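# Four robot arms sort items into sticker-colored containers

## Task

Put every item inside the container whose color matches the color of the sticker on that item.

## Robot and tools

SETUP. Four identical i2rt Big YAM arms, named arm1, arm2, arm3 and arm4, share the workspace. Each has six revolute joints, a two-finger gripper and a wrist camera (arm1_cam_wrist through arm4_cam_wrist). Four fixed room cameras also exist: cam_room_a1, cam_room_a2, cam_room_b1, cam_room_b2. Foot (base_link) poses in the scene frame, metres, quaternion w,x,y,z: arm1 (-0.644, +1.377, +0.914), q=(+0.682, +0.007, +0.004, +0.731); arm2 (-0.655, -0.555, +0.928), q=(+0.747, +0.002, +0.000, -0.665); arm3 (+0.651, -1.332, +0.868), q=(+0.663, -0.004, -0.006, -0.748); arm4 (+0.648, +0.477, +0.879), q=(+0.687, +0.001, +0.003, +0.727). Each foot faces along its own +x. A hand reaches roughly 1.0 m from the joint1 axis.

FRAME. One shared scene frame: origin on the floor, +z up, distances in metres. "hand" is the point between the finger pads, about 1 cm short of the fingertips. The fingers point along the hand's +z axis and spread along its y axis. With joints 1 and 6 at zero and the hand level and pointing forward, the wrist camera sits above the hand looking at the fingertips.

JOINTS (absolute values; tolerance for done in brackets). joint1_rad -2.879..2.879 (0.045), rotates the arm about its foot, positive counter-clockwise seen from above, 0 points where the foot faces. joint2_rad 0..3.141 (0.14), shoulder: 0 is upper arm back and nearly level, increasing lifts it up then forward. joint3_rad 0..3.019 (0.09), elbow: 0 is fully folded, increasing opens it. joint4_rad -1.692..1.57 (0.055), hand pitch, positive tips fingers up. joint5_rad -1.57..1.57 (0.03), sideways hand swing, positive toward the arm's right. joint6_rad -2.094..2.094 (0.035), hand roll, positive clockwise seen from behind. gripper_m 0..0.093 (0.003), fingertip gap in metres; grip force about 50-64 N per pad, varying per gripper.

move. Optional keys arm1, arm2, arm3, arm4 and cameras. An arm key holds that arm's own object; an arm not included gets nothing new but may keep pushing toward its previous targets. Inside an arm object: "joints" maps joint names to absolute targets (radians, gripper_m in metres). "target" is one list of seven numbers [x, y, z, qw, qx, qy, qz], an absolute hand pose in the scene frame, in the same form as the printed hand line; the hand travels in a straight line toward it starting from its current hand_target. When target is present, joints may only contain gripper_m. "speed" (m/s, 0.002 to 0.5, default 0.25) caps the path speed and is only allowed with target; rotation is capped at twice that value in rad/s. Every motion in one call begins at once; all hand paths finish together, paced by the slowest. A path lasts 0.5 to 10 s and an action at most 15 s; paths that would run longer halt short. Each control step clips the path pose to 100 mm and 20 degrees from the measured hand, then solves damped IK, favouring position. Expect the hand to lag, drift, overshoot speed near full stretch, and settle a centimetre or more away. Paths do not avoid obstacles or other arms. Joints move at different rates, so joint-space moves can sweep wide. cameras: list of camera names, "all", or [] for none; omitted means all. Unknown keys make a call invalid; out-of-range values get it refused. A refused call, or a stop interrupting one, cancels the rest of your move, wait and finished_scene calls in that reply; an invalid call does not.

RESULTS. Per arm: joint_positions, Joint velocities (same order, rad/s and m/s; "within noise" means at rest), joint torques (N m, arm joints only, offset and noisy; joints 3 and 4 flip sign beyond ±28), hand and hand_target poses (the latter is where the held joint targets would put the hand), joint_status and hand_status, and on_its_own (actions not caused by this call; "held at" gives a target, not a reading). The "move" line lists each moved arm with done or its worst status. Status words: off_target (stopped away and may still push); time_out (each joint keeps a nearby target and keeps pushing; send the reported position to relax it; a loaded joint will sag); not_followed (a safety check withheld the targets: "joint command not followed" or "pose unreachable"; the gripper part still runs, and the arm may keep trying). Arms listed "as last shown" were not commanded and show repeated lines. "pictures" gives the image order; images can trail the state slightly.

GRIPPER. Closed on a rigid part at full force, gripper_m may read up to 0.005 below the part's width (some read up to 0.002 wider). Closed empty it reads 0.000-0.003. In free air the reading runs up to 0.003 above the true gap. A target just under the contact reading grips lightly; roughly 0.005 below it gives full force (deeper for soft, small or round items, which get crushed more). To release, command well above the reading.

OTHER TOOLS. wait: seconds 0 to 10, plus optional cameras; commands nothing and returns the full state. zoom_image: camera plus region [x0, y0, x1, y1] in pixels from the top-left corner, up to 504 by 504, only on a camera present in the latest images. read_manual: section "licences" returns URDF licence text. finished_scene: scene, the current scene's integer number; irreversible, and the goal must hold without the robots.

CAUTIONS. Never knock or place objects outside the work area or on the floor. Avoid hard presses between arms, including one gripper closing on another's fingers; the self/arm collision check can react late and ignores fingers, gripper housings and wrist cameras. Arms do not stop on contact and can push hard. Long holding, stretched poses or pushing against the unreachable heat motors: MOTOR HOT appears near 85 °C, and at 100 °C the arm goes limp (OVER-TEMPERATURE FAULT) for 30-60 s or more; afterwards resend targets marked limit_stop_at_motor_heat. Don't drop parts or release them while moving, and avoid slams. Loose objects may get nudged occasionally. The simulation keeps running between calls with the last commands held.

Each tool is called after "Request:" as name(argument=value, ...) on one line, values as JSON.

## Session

Request:
move(cameras=[])

Scene clock: 0.00 s.
Joint torques (N m): no reading
Motor temperatures (°C): arm1=[20 23 27 23 21 21 21] | arm2=[23 24 26 22 22 20 23] | arm3=[24 23 23 23 24 23 23] | arm4=[21 21 23 22 24 21 24]
Heat: arm1: hottest joint3_rad 27 °C; arm2: hottest joint3_rad 26 °C; arm3: hottest joint1_rad 24 °C; arm4: hottest joint5_rad 24 °C.
Joint velocities: within noise
arm1.joint_positions: joint1_rad=+0.263 joint2_rad=+0.541 joint3_rad=+1.448 joint4_rad=-1.274 joint5_rad=+0.156 joint6_rad=+0.460 gripper_m=+0.09396
arm1.joint_status: not commanded
arm1.hand: x=-0.6722 y=+1.5689 z=+1.5123 quat_wxyz=(-0.269, +0.505, -0.648, -0.503) (m; scene frame)
arm1.hand_target: x=-0.6707 y=+1.5650 z=+1.5243 quat_wxyz=(-0.273, +0.499, -0.642, -0.514) (m; scene frame)
arm1.hand_status: not commanded
arm2.joint_positions: joint1_rad=+0.198 joint2_rad=+0.259 joint3_rad=+1.632 joint4_rad=-1.245 joint5_rad=-0.167 joint6_rad=+0.724 gripper_m=+0.09396
arm2.joint_status: not commanded
arm2.hand: x=-0.6328 y=-0.5393 z=+1.6268 quat_wxyz=(-0.736, -0.518, -0.413, +0.142) (m; scene frame)
arm2.hand_target: x=-0.6348 y=-0.5332 z=+1.6300 quat_wxyz=(-0.741, -0.512, -0.410, +0.144) (m; scene frame)
arm2.hand_status: not commanded
arm3.joint_positions: joint1_rad=-0.202 joint2_rad=+0.522 joint3_rad=+1.369 joint4_rad=-1.376 joint5_rad=-0.141 joint6_rad=+0.009 gripper_m=+0.09396
arm3.joint_status: not commanded
arm3.hand: x=+0.6122 y=-1.5130 z=+1.4112 quat_wxyz=(-0.346, -0.682, -0.528, +0.369) (m; scene frame)
arm3.hand_target: x=+0.6130 y=-1.5103 z=+1.4212 quat_wxyz=(-0.352, -0.676, -0.525, +0.378) (m; scene frame)
arm3.hand_status: not commanded
arm4.joint_positions: joint1_rad=+0.128 joint2_rad=+0.492 joint3_rad=+1.422 joint4_rad=-1.388 joint5_rad=-0.180 joint6_rad=-0.624 gripper_m=+0.09396
arm4.joint_status: not commanded
arm4.hand: x=+0.5903 y=+0.6373 z=+1.4468 quat_wxyz=(-0.401, +0.802, -0.272, -0.348) (m; scene frame)
arm4.hand_target: x=+0.5910 y=+0.6334 z=+1.4564 quat_wxyz=(-0.410, +0.797, -0.269, -0.353) (m; scene frame)
arm4.hand_status: not commanded
pictures: none
No camera images: "cameras" was empty.

Request:
move(arm1={"joints":{"joint1_rad":1.5,"joint2_rad":0.5,"joint3_rad":1.45,"joint4_rad":-1.6,"joint5_rad":0,"joint6_rad":0,"gripper_m":0.093}}, arm2={"joints":{"joint1_rad":-1.687,"joint2_rad":0.5,"joint3_rad":1.45,"joint4_rad":-1.6,"joint5_rad":0,"joint6_rad":0,"gripper_m":0.093}}, arm3={"joints":{"joint1_rad":1.691,"joint2_rad":0.5,"joint3_rad":1.45,"joint4_rad":-1.6,"joint5_rad":0,"joint6_rad":0,"gripper_m":0.093}}, arm4={"joints":{"joint1_rad":-1.627,"joint2_rad":0.5,"joint3_rad":1.45,"joint4_rad":-1.6,"joint5_rad":0,"joint6_rad":0,"gripper_m":0.093}}, cameras=["arm1_cam_wrist","arm2_cam_wrist","arm3_cam_wrist","arm4_cam_wrist","cam_room_a1","cam_room_a2","cam_room_b1","cam_room_b2"])

Scene clock: 7.83 s.
Joint torques (N m): arm1=[-1.03 6.07 7.77 1.25 0.02 -0.05] | arm2=[0.32 3.78 9.48 1.77 0.04 -0.08] | arm3=[2.08 4.07 10.18 1.22 0.06 -0.12] | arm4=[0.79 5.48 8.2 0.88 0.11 0.14]
Motor temperatures (°C): arm1=[20 23 27 23 21 21 21] | arm2=[23 24 26 22 22 20 23] | arm3=[24 23 24 23 24 23 23] | arm4=[21 21 24 22 24 21 24]
Heat: arm1: hottest joint3_rad 27 °C; arm2: hottest joint3_rad 26 °C; arm3: hottest joint1_rad 24 °C; arm4: hottest joint3_rad 24 °C.
move: arm1 done; arm2 done; arm3 done; arm4 done
Joint velocities: within noise
arm1.joint_positions: joint1_rad=+1.492 joint2_rad=+0.502 joint3_rad=+1.448 joint4_rad=-1.591 joint5_rad=+0.000 joint6_rad=+0.008 gripper_m=+0.09306
arm1.joint_status: all done
arm1.hand: x=-0.7779 y=+1.3778 z=+1.4505 quat_wxyz=(-0.002, +0.891, -0.007, -0.453) (m; scene frame)
arm1.hand_target: x=-0.7753 y=+1.3767 z=+1.4497 quat_wxyz=(-0.002, +0.892, -0.001, -0.451) (m; scene frame)
arm1.hand_status: not commanded
arm2.joint_positions: joint1_rad=-1.682 joint2_rad=+0.496 joint3_rad=+1.433 joint4_rad=-1.587 joint5_rad=-0.001 joint6_rad=+0.014 gripper_m=+0.09310
arm2.joint_status: all done
arm2.hand: x=-0.7993 y=-0.5576 z=+1.4572 quat_wxyz=(-0.004, -0.896, +0.003, +0.443) (m; scene frame)
arm2.hand_target: x=-0.7961 y=-0.5567 z=+1.4613 quat_wxyz=(+0.001, -0.896, -0.001, +0.443) (m; scene frame)
arm2.hand_status: not commanded
arm3.joint_positions: joint1_rad=+1.680 joint2_rad=+0.503 joint3_rad=+1.411 joint4_rad=-1.592 joint5_rad=-0.001 joint6_rad=+0.007 gripper_m=+0.09306
arm3.joint_status: all done
arm3.hand: x=+0.7986 y=-1.3266 z=+1.3861 quat_wxyz=(-0.430, -0.005, -0.903, +0.007) (m; scene frame)
arm3.hand_target: x=+0.7904 y=-1.3248 z=+1.4011 quat_wxyz=(-0.445, +0.003, -0.896, +0.006) (m; scene frame)
arm3.hand_status: not commanded
arm4.joint_positions: joint1_rad=-1.623 joint2_rad=+0.492 joint3_rad=+1.422 joint4_rad=-1.588 joint5_rad=-0.001 joint6_rad=-0.013 gripper_m=+0.09311
arm4.joint_status: all done
arm4.hand: x=+0.7933 y=+0.4795 z=+1.4036 quat_wxyz=(-0.439, +0.009, -0.899, +0.003) (m; scene frame)
arm4.hand_target: x=+0.7904 y=+0.4788 z=+1.4120 quat_wxyz=(-0.442, +0.001, -0.897, +0.002) (m; scene frame)
arm4.hand_status: not commanded
pictures: arm1_cam_wrist, arm2_cam_wrist, arm3_cam_wrist, arm4_cam_wrist, cam_room_a1, cam_room_a2, cam_room_b1, cam_room_b2
Images, in order (width x height): arm1_cam_wrist 672x504, arm2_cam_wrist 672x504, arm3_cam_wrist 672x504, arm4_cam_wrist 672x504, cam_room_a1 672x504, cam_room_a2 672x504, cam_room_b1 672x504, cam_room_b2 672x504.

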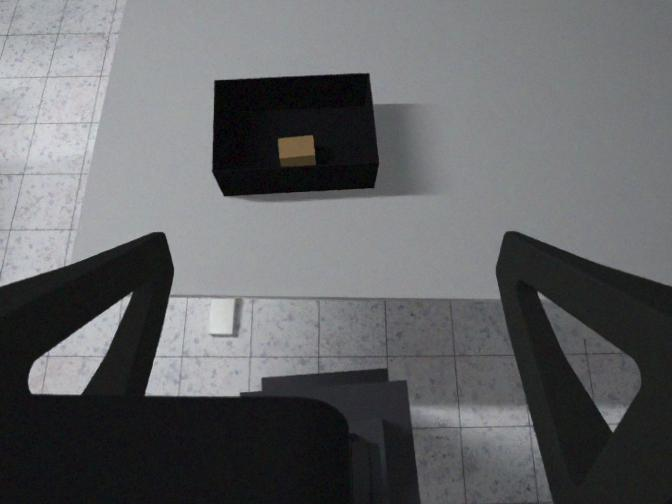

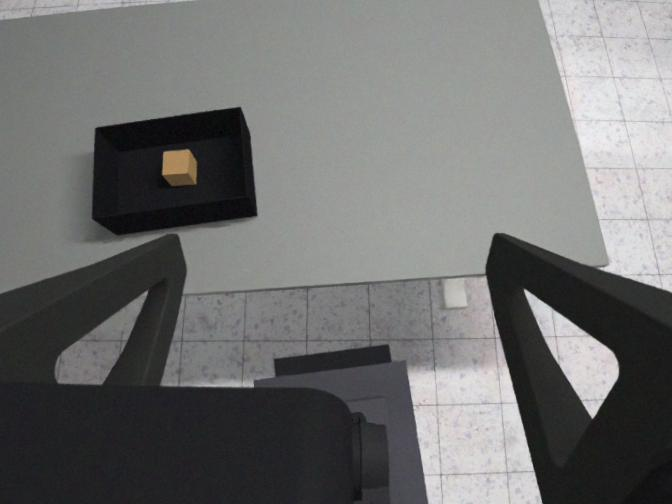

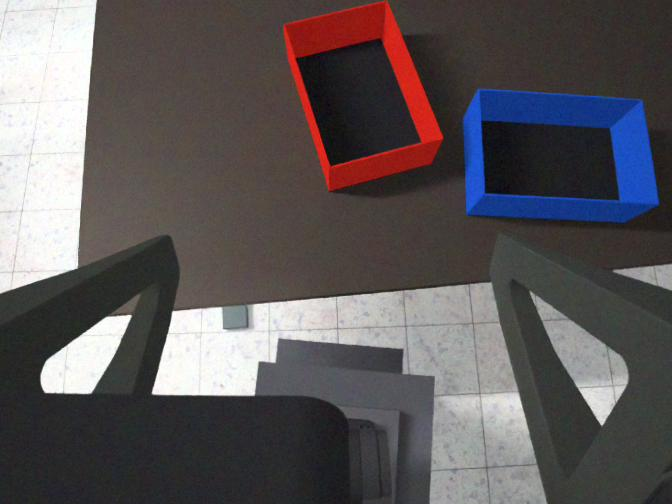

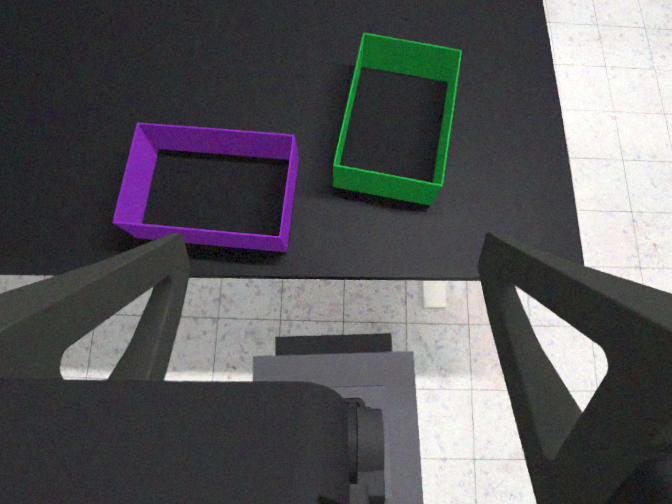

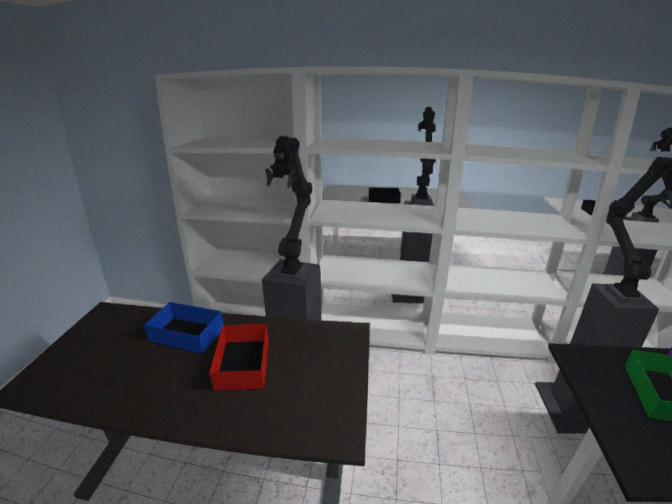

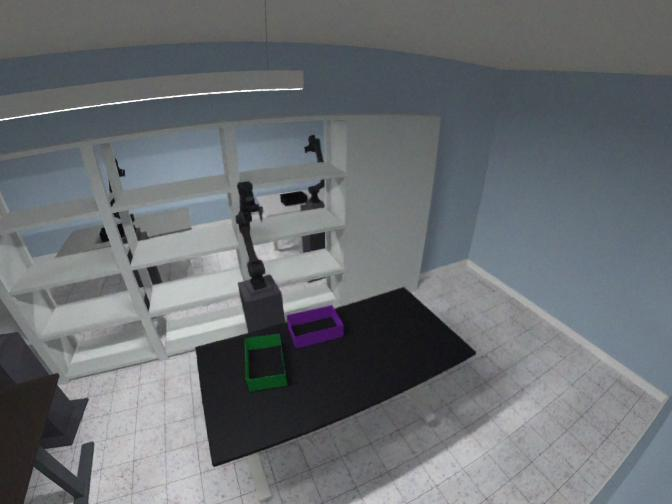

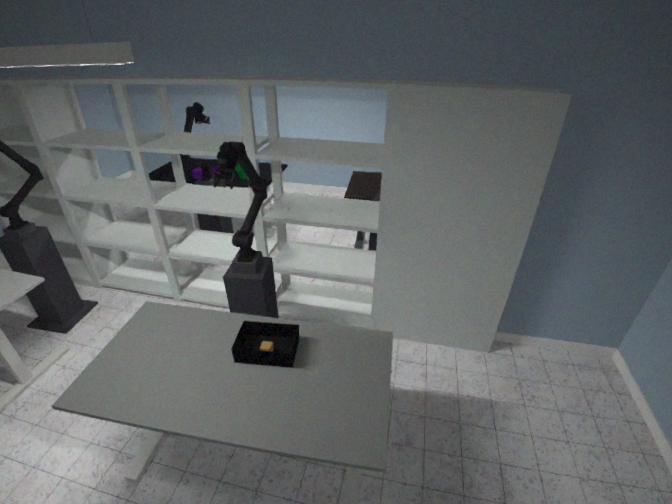

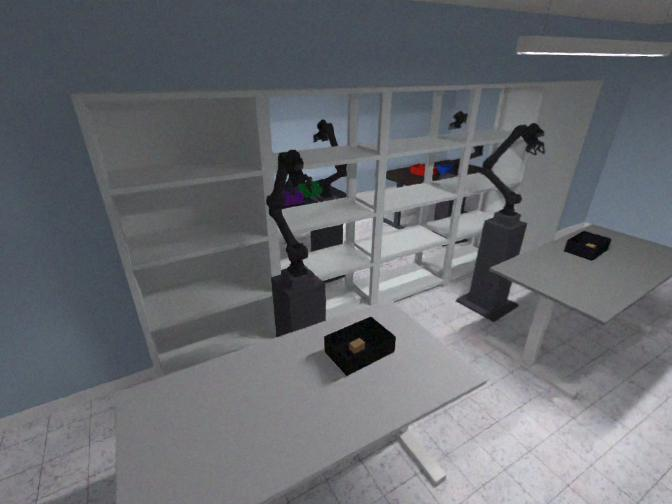

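Request:
zoom_image(camera="arm1_cam_wrist", region=[247, 102, 347, 202])

Request:
zoom_image(camera="arm2_cam_wrist", region=[129, 118, 229, 218])

Request:
zoom_image(camera="cam_room_b2", region=[330, 320, 390, 370])

Request:
zoom_image(camera="cam_room_b1", region=[236, 322, 296, 372])

Request:
zoom_image(camera="cam_room_b2", region=[560, 222, 620, 272])

Scaled by 5.040.

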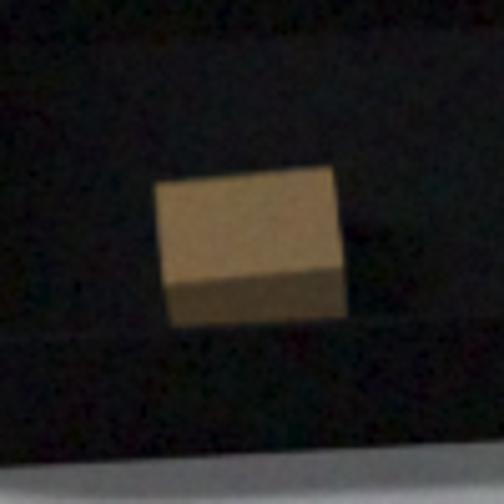

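Scaled by 5.040.

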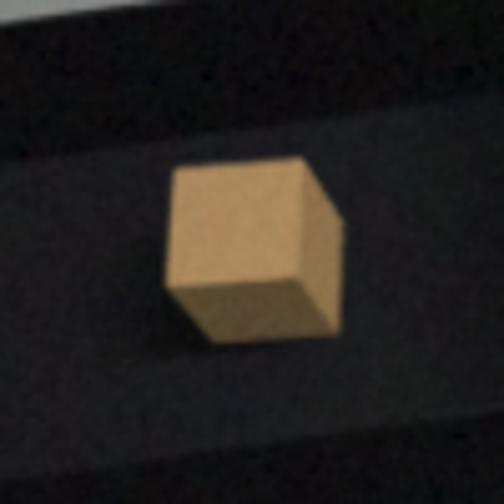

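Scaled by 8.400.

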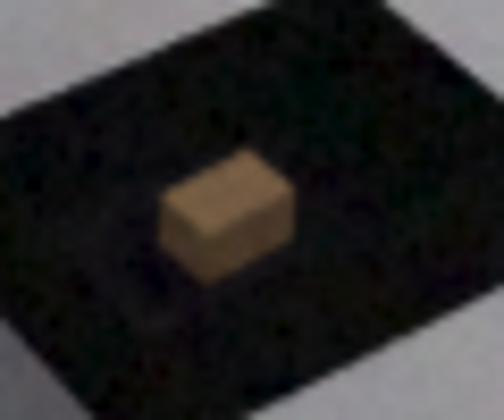

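Scaled by 8.400.

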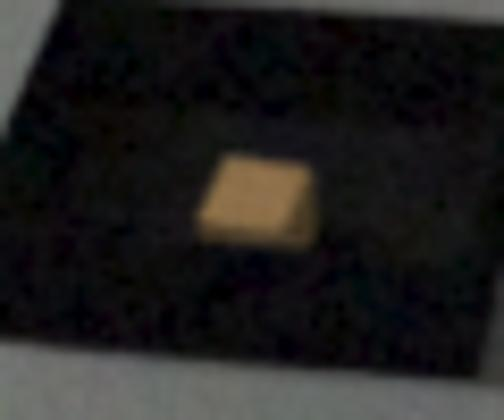

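Scaled by 8.400.

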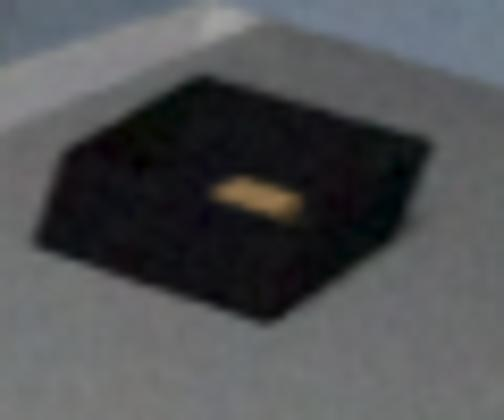

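Request:
move(arm1={"target":[-1.255,1.304,0.84,0,0.676,0.737,0],"speed":0.5,"joints":{"gripper_m":0.074}}, arm2={"target":[-1.2154,-0.897,0.83,0,0.9994,0.0349,0],"speed":0.5}, arm3={"joints":{"joint1_rad":-1.99,"joint2_rad":0.7,"joint3_rad":1.45,"joint4_rad":-1.4,"joint5_rad":0,"joint6_rad":0,"gripper_m":0.093}}, arm4={"joints":{"joint1_rad":0.876,"joint2_rad":0.7,"joint3_rad":1.45,"joint4_rad":-1.4,"joint5_rad":0,"joint6_rad":0,"gripper_m":0.093}}, cameras=["arm1_cam_wrist","arm2_cam_wrist"])

Scene clock: 75.33 s.
Joint torques (N m): arm1=[-0.91 -18.61 12.22 0.03 -0.01 -0.05] | arm2=[0.03 -23.94 12.56 0.1 -0.12 0.16] | arm3=[0.56 -0.44 10.45 2 -0.07 -0.11] | arm4=[1.08 0.09 9.28 1.73 0.11 0.14]
Motor temperatures (°C): arm1=[20 23 29 23 21 21 21] | arm2=[23 24 30 22 22 20 23] | arm3=[24 23 27 23 24 23 23] | arm4=[21 22 29 22 24 21 24]
Heat: arm1: hottest joint3_rad 29 °C; arm2: hottest joint3_rad 30 °C; arm3: hottest joint3_rad 27 °C; arm4: hottest joint3_rad 29 °C.
move: arm1 off_target; arm2 off_target; arm3 done; arm4 done
Joint velocities: within noise
arm1.joint_positions: joint1_rad=+1.616 joint2_rad=+2.245 joint3_rad=+1.557 joint4_rad=-0.948 joint5_rad=-0.006 joint6_rad=-1.529 gripper_m=+0.07406
arm1.joint_status: all done
arm1.hand: x=-1.2320 y=+1.3100 z=+0.8190 quat_wxyz=(+0.017, +0.681, +0.732, +0.018) (m; scene frame)
arm1.hand_target: x=-1.2539 y=+1.3040 z=+0.8406 quat_wxyz=(+0.000, +0.676, +0.737, +0.000) (m; scene frame)
arm1.hand_status: off_target (0.032 m and 3.0 deg from the pose sent, 0.778 m and 106.7 deg at the start)
arm2.joint_positions: joint1_rad=-1.130 joint2_rad=+2.329 joint3_rad=+1.721 joint4_rad=-0.984 joint5_rad=+0.002 joint6_rad=+0.469 gripper_m=+0.09309
arm2.joint_status: not commanded
arm2.hand: x=-1.1979 y=-0.8929 z=+0.8207 quat_wxyz=(+0.008, -0.999, -0.045, -0.010) (m; scene frame)
arm2.hand_target: x=-1.2148 y=-0.8965 z=+0.8303 quat_wxyz=(+0.000, -0.999, -0.035, +0.000) (m; scene frame)
arm2.hand_status: off_target (0.020 m and 1.8 deg from the pose sent, 0.826 m and 52.8 deg at the start)
arm3.joint_positions: joint1_rad=-1.979 joint2_rad=+0.706 joint3_rad=+1.423 joint4_rad=-1.412 joint5_rad=+0.002 joint6_rad=+0.005 gripper_m=+0.09306
arm3.joint_status: all done
arm3.hand: x=+0.4312 y=-1.1954 z=+1.3870 quat_wxyz=(+0.105, -0.874, +0.242, +0.407) (m; scene frame)
arm3.hand_target: x=+0.4351 y=-1.1947 z=+1.4034 quat_wxyz=(+0.113, -0.865, +0.242, +0.426) (m; scene frame)
arm3.hand_status: not commanded
arm4.joint_positions: joint1_rad=+0.872 joint2_rad=+0.708 joint3_rad=+1.426 joint4_rad=-1.415 joint5_rad=-0.001 joint6_rad=-0.011 gripper_m=+0.09312
arm4.joint_status: all done
arm4.hand: x=+0.4466 y=+0.6319 z=+1.4010 quat_wxyz=(-0.133, +0.861, -0.282, -0.402) (m; scene frame)
arm4.hand_target: x=+0.4490 y=+0.6292 z=+1.4175 quat_wxyz=(-0.137, +0.850, -0.282, -0.423) (m; scene frame)
arm4.hand_status: not commanded
pictures: arm1_cam_wrist, arm2_cam_wrist
Images, in order (width x height): arm1_cam_wrist 672x504, arm2_cam_wrist 672x504.

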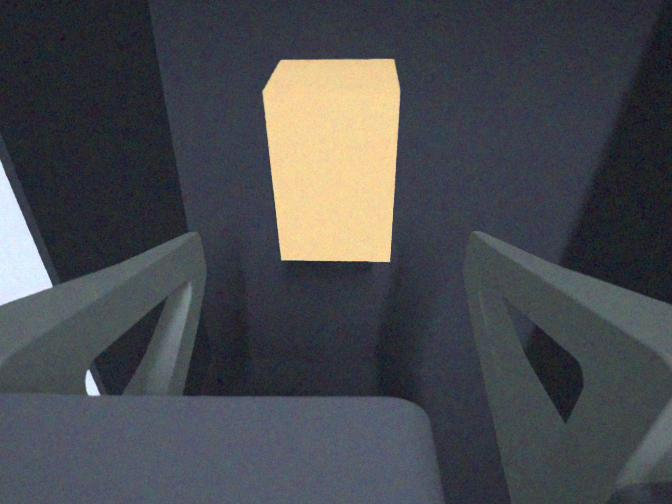

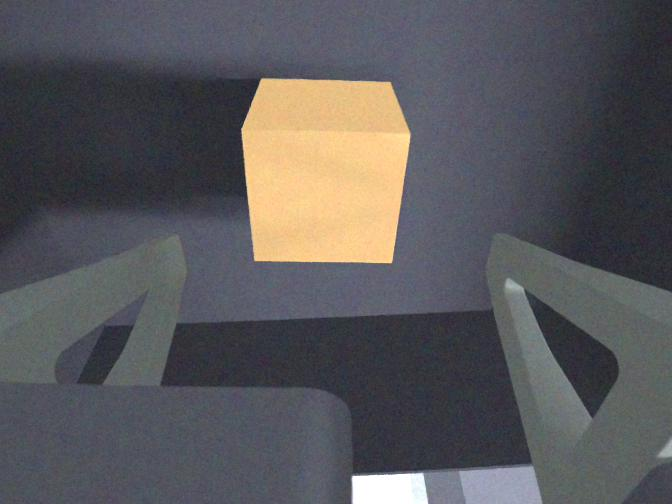

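Request:
move(arm1={"target":[-1.255,1.304,0.745,0,0.676,0.737,0],"speed":0.25}, arm2={"target":[-1.2225,-0.900,0.735,0,0.9994,0.0349,0],"speed":0.25}, arm3={"joints":{"joint1_rad":-1.99,"joint2_rad":1.0335,"joint3_rad":0.473,"joint4_rad":0.75,"gripper_m":0.093}}, arm4={"joints":{"joint1_rad":0.876,"joint2_rad":1.061,"joint3_rad":0.455,"joint4_rad":0.527,"gripper_m":0.093}}, cameras=[])

Request:
move(arm1={"joints":{"gripper_m":0.036}}, arm2={"joints":{"gripper_m":0.046}}, cameras=["arm1_cam_wrist","arm2_cam_wrist"])

Request:
move(arm1={"target":[-1.255,1.304,0.9,0,0.676,0.737,0],"speed":0.4}, arm2={"target":[-1.2225,-0.900,0.9,0,0.9994,0.0349,0],"speed":0.4}, cameras=[])

Request:
move(arm1={"joints":{"joint1_rad":-2.245,"joint2_rad":0.7,"joint3_rad":1.45,"joint4_rad":-1.4,"joint5_rad":0,"joint6_rad":0}}, arm2={"joints":{"joint1_rad":0.942,"joint2_rad":0.7,"joint3_rad":1.45,"joint4_rad":-1.4,"joint5_rad":0,"joint6_rad":0}}, cameras=["arm3_cam_wrist","arm4_cam_wrist","cam_room_a1","cam_room_a2","arm1_cam_wrist","arm2_cam_wrist"])

Request:
move(arm1={"joints":{"joint1_rad":-2.245,"joint2_rad":1.168,"joint3_rad":0.41,"joint4_rad":0.686,"joint5_rad":0,"joint6_rad":0}}, arm2={"joints":{"joint1_rad":0.942,"joint2_rad":1.2188,"joint3_rad":0.384,"joint4_rad":0.7546,"joint5_rad":0,"joint6_rad":0}}, cameras=["arm3_cam_wrist","arm4_cam_wrist","cam_room_a1","cam_room_a2"])

Scene clock: 95.20 s.
Joint torques (N m): arm1=[-1.38 -18.14 10.19 0.65 -0.11 -0.03] | arm2=[0.67 -22.83 11.25 0.95 0.11 0.12] | arm3=[0.56 -6.89 8.44 2.51 -0.1 -0.11] | arm4=[1.03 -8 8.25 2.28 0.11 0.16]
Motor temperatures (°C): arm1=[20 24 32 23 21 21 21] | arm2=[23 25 30 22 22 20 23] | arm3=[24 23 27 23 24 23 23] | arm4=[21 22 32 22 24 21 24]
Heat: arm1: hottest joint3_rad 32 °C; arm2: hottest joint3_rad 30 °C; arm3: hottest joint3_rad 27 °C; arm4: hottest joint3_rad 32 °C.
move: arm1 off_target; arm2 off_target; arm3 done; arm4 done
Joint velocities: within noise
arm1.joint_positions: joint1_rad=+1.616 joint2_rad=+2.393 joint3_rad=+1.576 joint4_rad=-0.809 joint5_rad=-0.004 joint6_rad=-1.530 gripper_m=+0.07404
arm1.joint_status: not commanded
arm1.hand: x=-1.2359 y=+1.3102 z=+0.7376 quat_wxyz=(+0.013, +0.681, +0.732, +0.015) (m; scene frame)
arm1.hand_target: x=-1.2544 y=+1.3040 z=+0.7455 quat_wxyz=(+0.000, +0.676, +0.737, +0.000) (m; scene frame)
arm1.hand_status: off_target (0.021 m and 2.4 deg from the pose sent, 0.078 m and 3.0 deg at the start)
arm2.joint_positions: joint1_rad=-1.139 joint2_rad=+2.485 joint3_rad=+1.788 joint4_rad=-0.885 joint5_rad=-0.003 joint6_rad=+0.471 gripper_m=+0.09306
arm2.joint_status: not commanded
arm2.hand: x=-1.2124 y=-0.8955 z=+0.7431 quat_wxyz=(+0.003, -0.999, -0.039, -0.007) (m; scene frame)
arm2.hand_target: x=-1.2220 y=-0.8997 z=+0.7352 quat_wxyz=(+0.000, -0.999, -0.035, +0.000) (m; scene frame)
arm2.hand_status: off_target (0.014 m and 0.9 deg from the pose sent, 0.089 m and 1.8 deg at the start)
arm3.joint_positions: joint1_rad=-1.979 joint2_rad=+1.042 joint3_rad=+0.477 joint4_rad=+0.732 joint5_rad=+0.002 joint6_rad=+0.005 gripper_m=+0.09306
arm3.joint_status: all done
arm3.hand: x=+0.2586 y=-1.0971 z=+1.1918 quat_wxyz=(+0.194, -0.624, +0.176, +0.736) (m; scene frame)
arm3.hand_target: x=+0.2635 y=-1.0945 z=+1.1975 quat_wxyz=(+0.202, -0.616, +0.175, +0.741) (m; scene frame)
arm3.hand_status: not commanded
arm4.joint_positions: joint1_rad=+0.872 joint2_rad=+1.073 joint3_rad=+0.453 joint4_rad=+0.506 joint5_rad=-0.001 joint6_rad=-0.011 gripper_m=+0.09312
arm4.joint_status: all done
arm4.hand: x=+0.2841 y=+0.7515 z=+1.1257 quat_wxyz=(-0.212, +0.708, -0.233, -0.632) (m; scene frame)
arm4.hand_target: x=+0.2836 y=+0.7501 z=+1.1371 quat_wxyz=(-0.211, +0.696, -0.232, -0.646) (m; scene frame)
arm4.hand_status: not commanded
pictures: none
No camera images: "cameras" was empty.

Scene clock: 95.80 s.
Joint torques (N m): arm1=[-1.44 -17.61 10.25 0.53 -0.09 -0.05] | arm2=[0.62 -22.83 11.25 0.91 0.1 0.12] | arm3=[0.62 -6.89 8.4 2.54 -0.09 -0.11] | arm4=[0.97 -7.3 8.27 2.15 0.11 0.15]
Motor temperatures (°C): arm1=[20 25 32 23 21 21 21] | arm2=[23 25 30 22 22 20 23] | arm3=[24 23 28 23 24 23 23] | arm4=[21 22 32 22 24 21 24]
Heat: arm1: hottest joint3_rad 32 °C; arm2: hottest joint3_rad 30 °C; arm3: hottest joint3_rad 28 °C; arm4: hottest joint3_rad 32 °C.
move: arm1 off_target; arm2 off_target
Joint velocities: within noise
arm1.joint_positions: joint1_rad=+1.616 joint2_rad=+2.393 joint3_rad=+1.576 joint4_rad=-0.809 joint5_rad=-0.004 joint6_rad=-1.530 gripper_m=+0.04399
arm1.joint_status: gripper_m off_target (ended at +0.04402, target +0.03600)
arm1.hand: x=-1.2359 y=+1.3102 z=+0.7376 quat_wxyz=(+0.013, +0.681, +0.732, +0.015) (m; scene frame)
arm1.hand_target: x=-1.2544 y=+1.3040 z=+0.7455 quat_wxyz=(+0.000, +0.676, +0.737, +0.000) (m; scene frame)
arm1.hand_status: not commanded
arm2.joint_positions: joint1_rad=-1.139 joint2_rad=+2.485 joint3_rad=+1.788 joint4_rad=-0.885 joint5_rad=-0.003 joint6_rad=+0.471 gripper_m=+0.05282
arm2.joint_status: gripper_m off_target (ended at +0.05285, target +0.04600)
arm2.hand: x=-1.2124 y=-0.8955 z=+0.7431 quat_wxyz=(+0.003, -0.999, -0.039, -0.007) (m; scene frame)
arm2.hand_target: x=-1.2220 y=-0.8997 z=+0.7352 quat_wxyz=(+0.000, -0.999, -0.035, +0.000) (m; scene frame)
arm2.hand_status: not commanded
arm3, arm4: as last shown
arm3.hand: x=+0.2586 y=-1.0971 z=+1.1919 quat_wxyz=(+0.194, -0.624, +0.176, +0.736) (m; scene frame)
arm4.hand_target: x=+0.2836 y=+0.7501 z=+1.1370 quat_wxyz=(-0.211, +0.696, -0.232, -0.646) (m; scene frame)
pictures: arm1_cam_wrist, arm2_cam_wrist
Images, in order (width x height): arm1_cam_wrist 672x504, arm2_cam_wrist 672x504.

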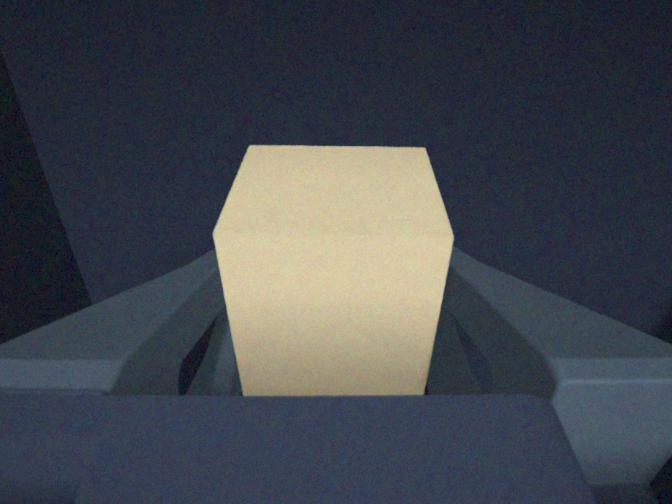

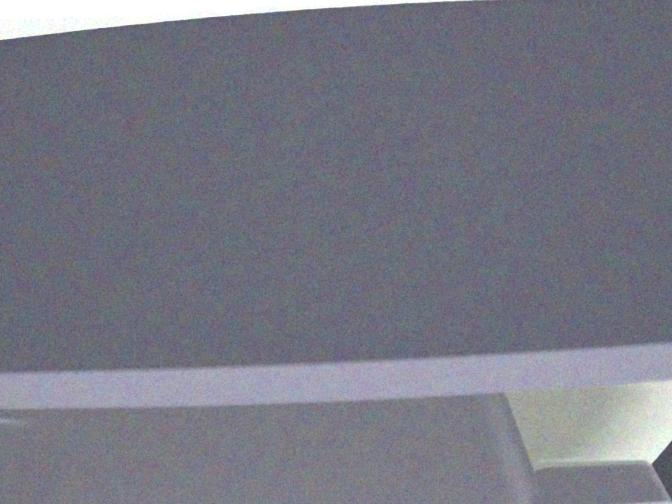

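Scene clock: 97.00 s.
Joint torques (N m): arm1=[-1.55 -16.26 11.52 -0.01 -0.11 -0.04] | arm2=[0.67 -22.07 11.7 0.21 0.11 0.12] | arm3=[0.5 -6.77 8.43 2.45 -0.08 -0.11] | arm4=[1.26 -7.18 8.29 2.19 0.1 0.15]
Motor temperatures (°C): arm1=[20 25 32 23 21 21 21] | arm2=[23 25 30 22 22 20 23] | arm3=[24 23 28 23 24 23 23] | arm4=[21 22 32 22 24 21 24]
Heat: arm1: hottest joint3_rad 32 °C; arm2: hottest joint3_rad 30 °C; arm3: hottest joint3_rad 28 °C; arm4: hottest joint3_rad 32 °C.
move: arm1 done; arm2 off_target
Joint velocities: within noise
arm1.joint_positions: joint1_rad=+1.616 joint2_rad=+2.138 joint3_rad=+1.609 joint4_rad=-1.063 joint5_rad=-0.004 joint6_rad=-1.531 gripper_m=+0.04399
arm1.joint_status: not commanded
arm1.hand: x=-1.2474 y=+1.3081 z=+0.8984 quat_wxyz=(+0.002, +0.681, +0.733, +0.002) (m; scene frame)
arm1.hand_target: x=-1.2548 y=+1.3040 z=+0.9001 quat_wxyz=(+0.000, +0.676, +0.737, +0.000) (m; scene frame)
arm1.hand_status: done (0.009 m and 0.8 deg from the pose sent, 0.164 m and 2.4 deg at the start)
arm2.joint_positions: joint1_rad=-1.139 joint2_rad=+2.233 joint3_rad=+1.808 joint4_rad=-1.125 joint5_rad=-0.003 joint6_rad=+0.471 gripper_m=+0.05282
arm2.joint_status: not commanded
arm2.hand: x=-1.2194 y=-0.9001 z=+0.9101 quat_wxyz=(-0.005, -0.999, -0.039, +0.007) (m; scene frame)
arm2.hand_target: x=-1.2223 y=-0.9000 z=+0.9002 quat_wxyz=(+0.000, -0.999, -0.035, +0.000) (m; scene frame)
arm2.hand_status: off_target (0.011 m and 1.1 deg from the pose sent, 0.157 m and 0.9 deg at the start)
arm3.joint_positions: joint1_rad=-1.979 joint2_rad=+1.042 joint3_rad=+0.477 joint4_rad=+0.733 joint5_rad=+0.002 joint6_rad=+0.005 gripper_m=+0.09306
arm3.joint_status: not commanded
arm3.hand: x=+0.2586 y=-1.0971 z=+1.1920 quat_wxyz=(+0.194, -0.624, +0.176, +0.736) (m; scene frame)
arm3.hand_target: x=+0.2635 y=-1.0945 z=+1.1976 quat_wxyz=(+0.202, -0.616, +0.175, +0.741) (m; scene frame)
arm3.hand_status: not commanded
arm4.joint_positions: joint1_rad=+0.872 joint2_rad=+1.073 joint3_rad=+0.453 joint4_rad=+0.507 joint5_rad=-0.001 joint6_rad=-0.011 gripper_m=+0.09312
arm4.joint_status: not commanded
arm4.hand: x=+0.2841 y=+0.7515 z=+1.1258 quat_wxyz=(-0.212, +0.708, -0.233, -0.632) (m; scene frame)
arm4.hand_target: x=+0.2836 y=+0.7501 z=+1.1371 quat_wxyz=(-0.211, +0.696, -0.232, -0.646) (m; scene frame)
arm4.hand_status: not commanded
pictures: none
No camera images: "cameras" was empty.

Scene clock: 99.60 s.
Joint torques (N m): arm1=[-1.96 2.32 11.28 1.31 -0.05 0.11] | arm2=[1.08 0.15 8.58 1.92 0.14 -0.06] | arm3=[0.56 -6.89 8.4 2.48 -0.09 -0.11] | arm4=[1.26 -7.65 8.23 2.02 0.14 0.12]
Motor temperatures (°C): arm1=[20 25 32 23 21 21 21] | arm2=[23 25 30 22 22 20 23] | arm3=[24 23 28 23 24 23 23] | arm4=[21 22 31 22 24 21 24]
Heat: arm1: hottest joint3_rad 32 °C; arm2: hottest joint3_rad 30 °C; arm3: hottest joint3_rad 28 °C; arm4: hottest joint3_rad 31 °C.
move: arm1 done; arm2 done
Joint velocities: within noise
arm1.joint_positions: joint1_rad=-2.238 joint2_rad=+0.699 joint3_rad=+1.429 joint4_rad=-1.392 joint5_rad=+0.002 joint6_rad=-0.007 gripper_m=+0.04392
arm1.joint_status: all done
arm1.hand: x=-0.4259 y=+1.2321 z=+1.4402 quat_wxyz=(-0.412, -0.262, -0.863, +0.133) (m; scene frame)
arm1.hand_target: x=-0.4290 y=+1.2325 z=+1.4483 quat_wxyz=(-0.417, -0.267, -0.859, +0.133) (m; scene frame)
arm1.hand_status: not commanded
arm2.joint_positions: joint1_rad=+0.937 joint2_rad=+0.696 joint3_rad=+1.459 joint4_rad=-1.389 joint5_rad=-0.004 joint6_rad=+0.012 gripper_m=+0.05287
arm2.joint_status: all done
arm2.hand: x=-0.4386 y=-0.6805 z=+1.4736 quat_wxyz=(-0.442, -0.233, -0.859, +0.110) (m; scene frame)
arm2.hand_target: x=-0.4372 y=-0.6805 z=+1.4660 quat_wxyz=(-0.430, -0.228, -0.867, +0.111) (m; scene frame)
arm2.hand_status: not commanded
arm3, arm4: as last shown
arm3.hand_target: x=+0.2635 y=-1.0945 z=+1.1975 quat_wxyz=(+0.202, -0.616, +0.175, +0.741) (m; scene frame)
pictures: arm1_cam_wrist, arm2_cam_wrist, arm3_cam_wrist, arm4_cam_wrist, cam_room_a1, cam_room_a2
Images, in order (width x height): arm1_cam_wrist 672x504, arm2_cam_wrist 672x504, arm3_cam_wrist 672x504, arm4_cam_wrist 672x504, cam_room_a1 672x504, cam_room_a2 672x504.

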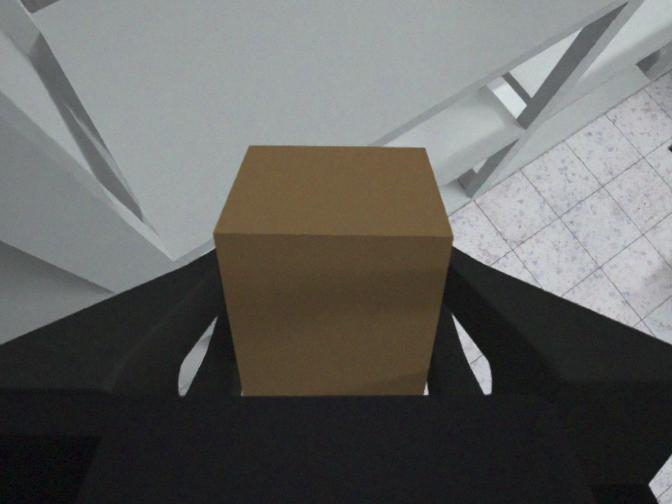

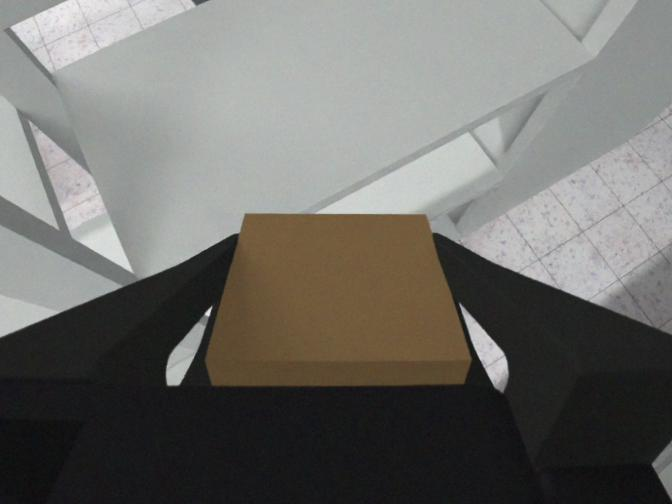

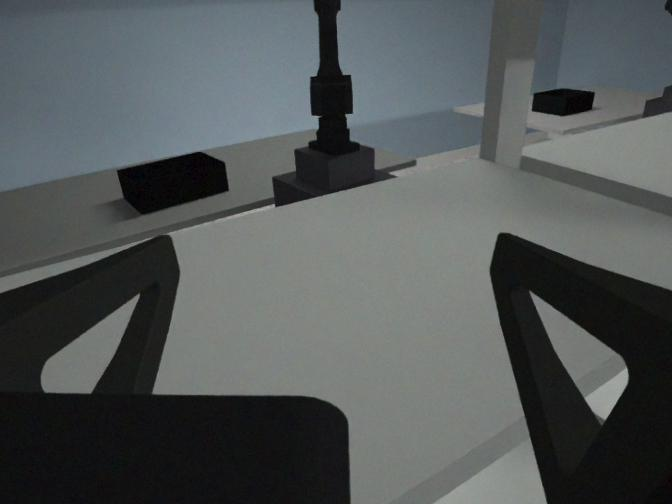

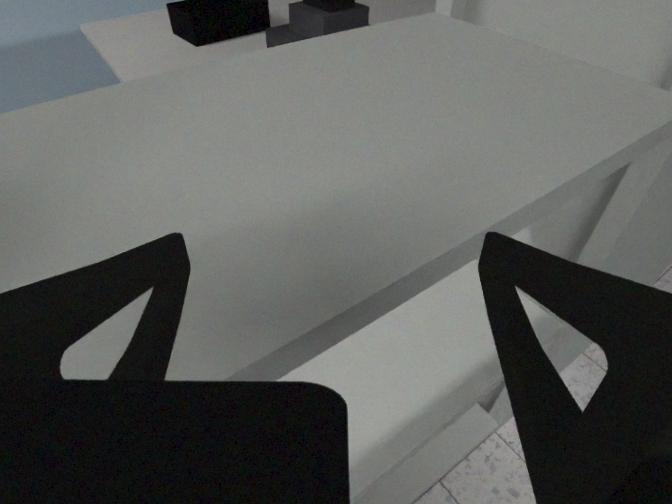

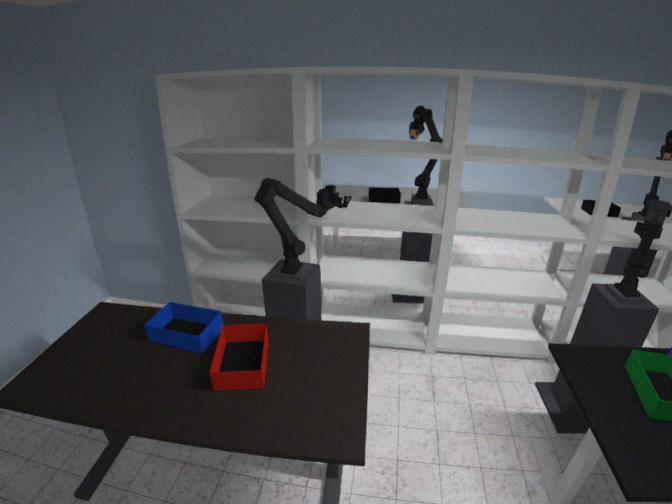

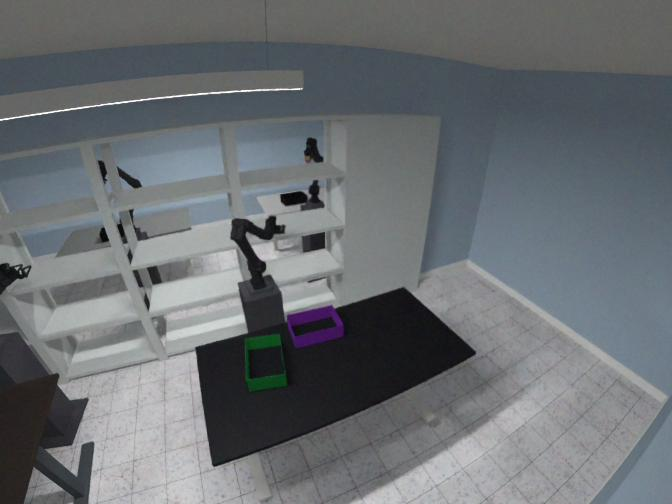

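Scene clock: 101.57 s.
Joint torques (N m): arm1=[-2.26 -5.07 9.63 2.65 -0.05 0.11] | arm2=[1.08 -9 8.49 3.66 0.15 -0.04] | arm3=[0.44 -6.71 8.4 2.44 -0.09 -0.11] | arm4=[1.03 -7.71 8.38 2.18 0.11 0.16]
Motor temperatures (°C): arm1=[20 25 32 23 21 21 21] | arm2=[23 25 30 22 22 20 23] | arm3=[24 23 28 23 24 23 23] | arm4=[21 22 31 22 24 21 24]
Heat: arm1: hottest joint3_rad 32 °C; arm2: hottest joint3_rad 30 °C; arm3: hottest joint3_rad 28 °C; arm4: hottest joint3_rad 31 °C.
move: arm1 done; arm2 done
Joint velocities: within noise
arm1.joint_positions: joint1_rad=-2.238 joint2_rad=+1.183 joint3_rad=+0.405 joint4_rad=+0.663 joint5_rad=+0.002 joint6_rad=-0.007 gripper_m=+0.04392
arm1.joint_status: all done
arm1.hand: x=-0.2625 y=+1.1182 z=+1.1177 quat_wxyz=(-0.629, -0.217, -0.719, +0.199) (m; scene frame)
arm1.hand_target: x=-0.2635 y=+1.1153 z=+1.1323 quat_wxyz=(-0.644, -0.218, -0.704, +0.204) (m; scene frame)
arm1.hand_status: not commanded
arm2.joint_positions: joint1_rad=+0.937 joint2_rad=+1.232 joint3_rad=+0.390 joint4_rad=+0.728 joint5_rad=-0.003 joint6_rad=+0.012 gripper_m=+0.05287
arm2.joint_status: all done
arm2.hand: x=-0.2565 y=-0.7825 z=+1.1254 quat_wxyz=(-0.645, -0.195, -0.720, +0.164) (m; scene frame)
arm2.hand_target: x=-0.2575 y=-0.7801 z=+1.1347 quat_wxyz=(-0.656, -0.187, -0.711, +0.170) (m; scene frame)
arm2.hand_status: not commanded
arm3, arm4: as last shown
pictures: arm3_cam_wrist, arm4_cam_wrist, cam_room_a1, cam_room_a2
Images, in order (width x height): arm3_cam_wrist 672x504, arm4_cam_wrist 672x504, cam_room_a1 672x504, cam_room_a2 672x504.

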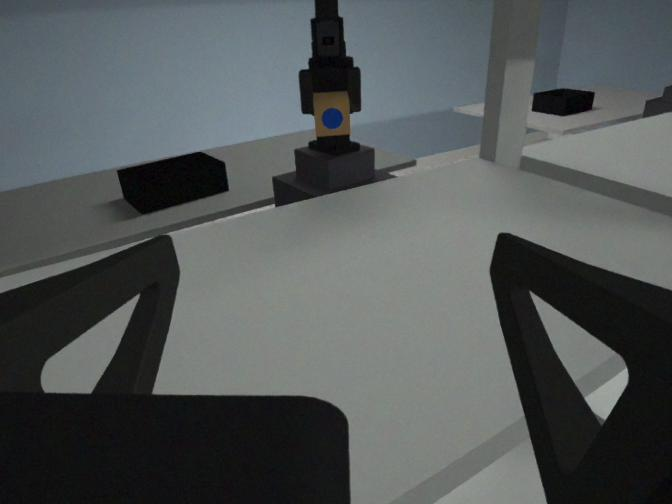

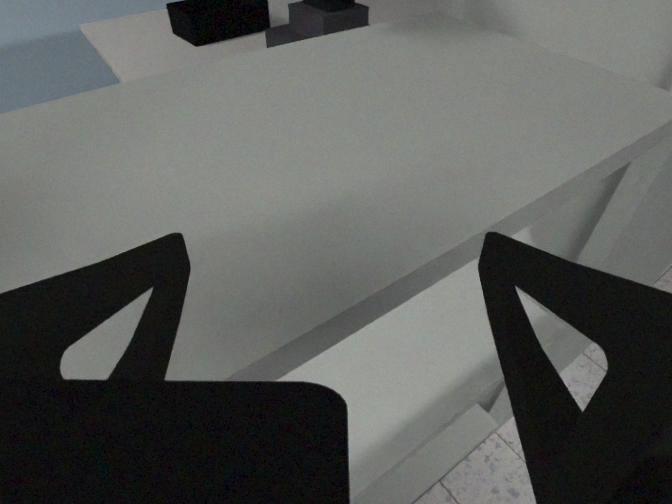

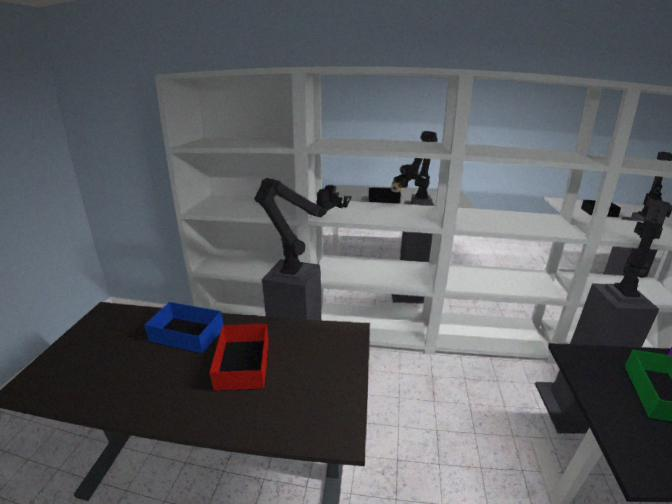

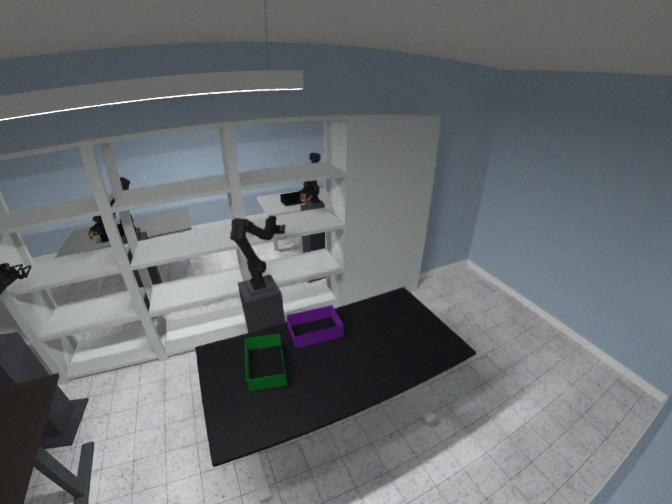

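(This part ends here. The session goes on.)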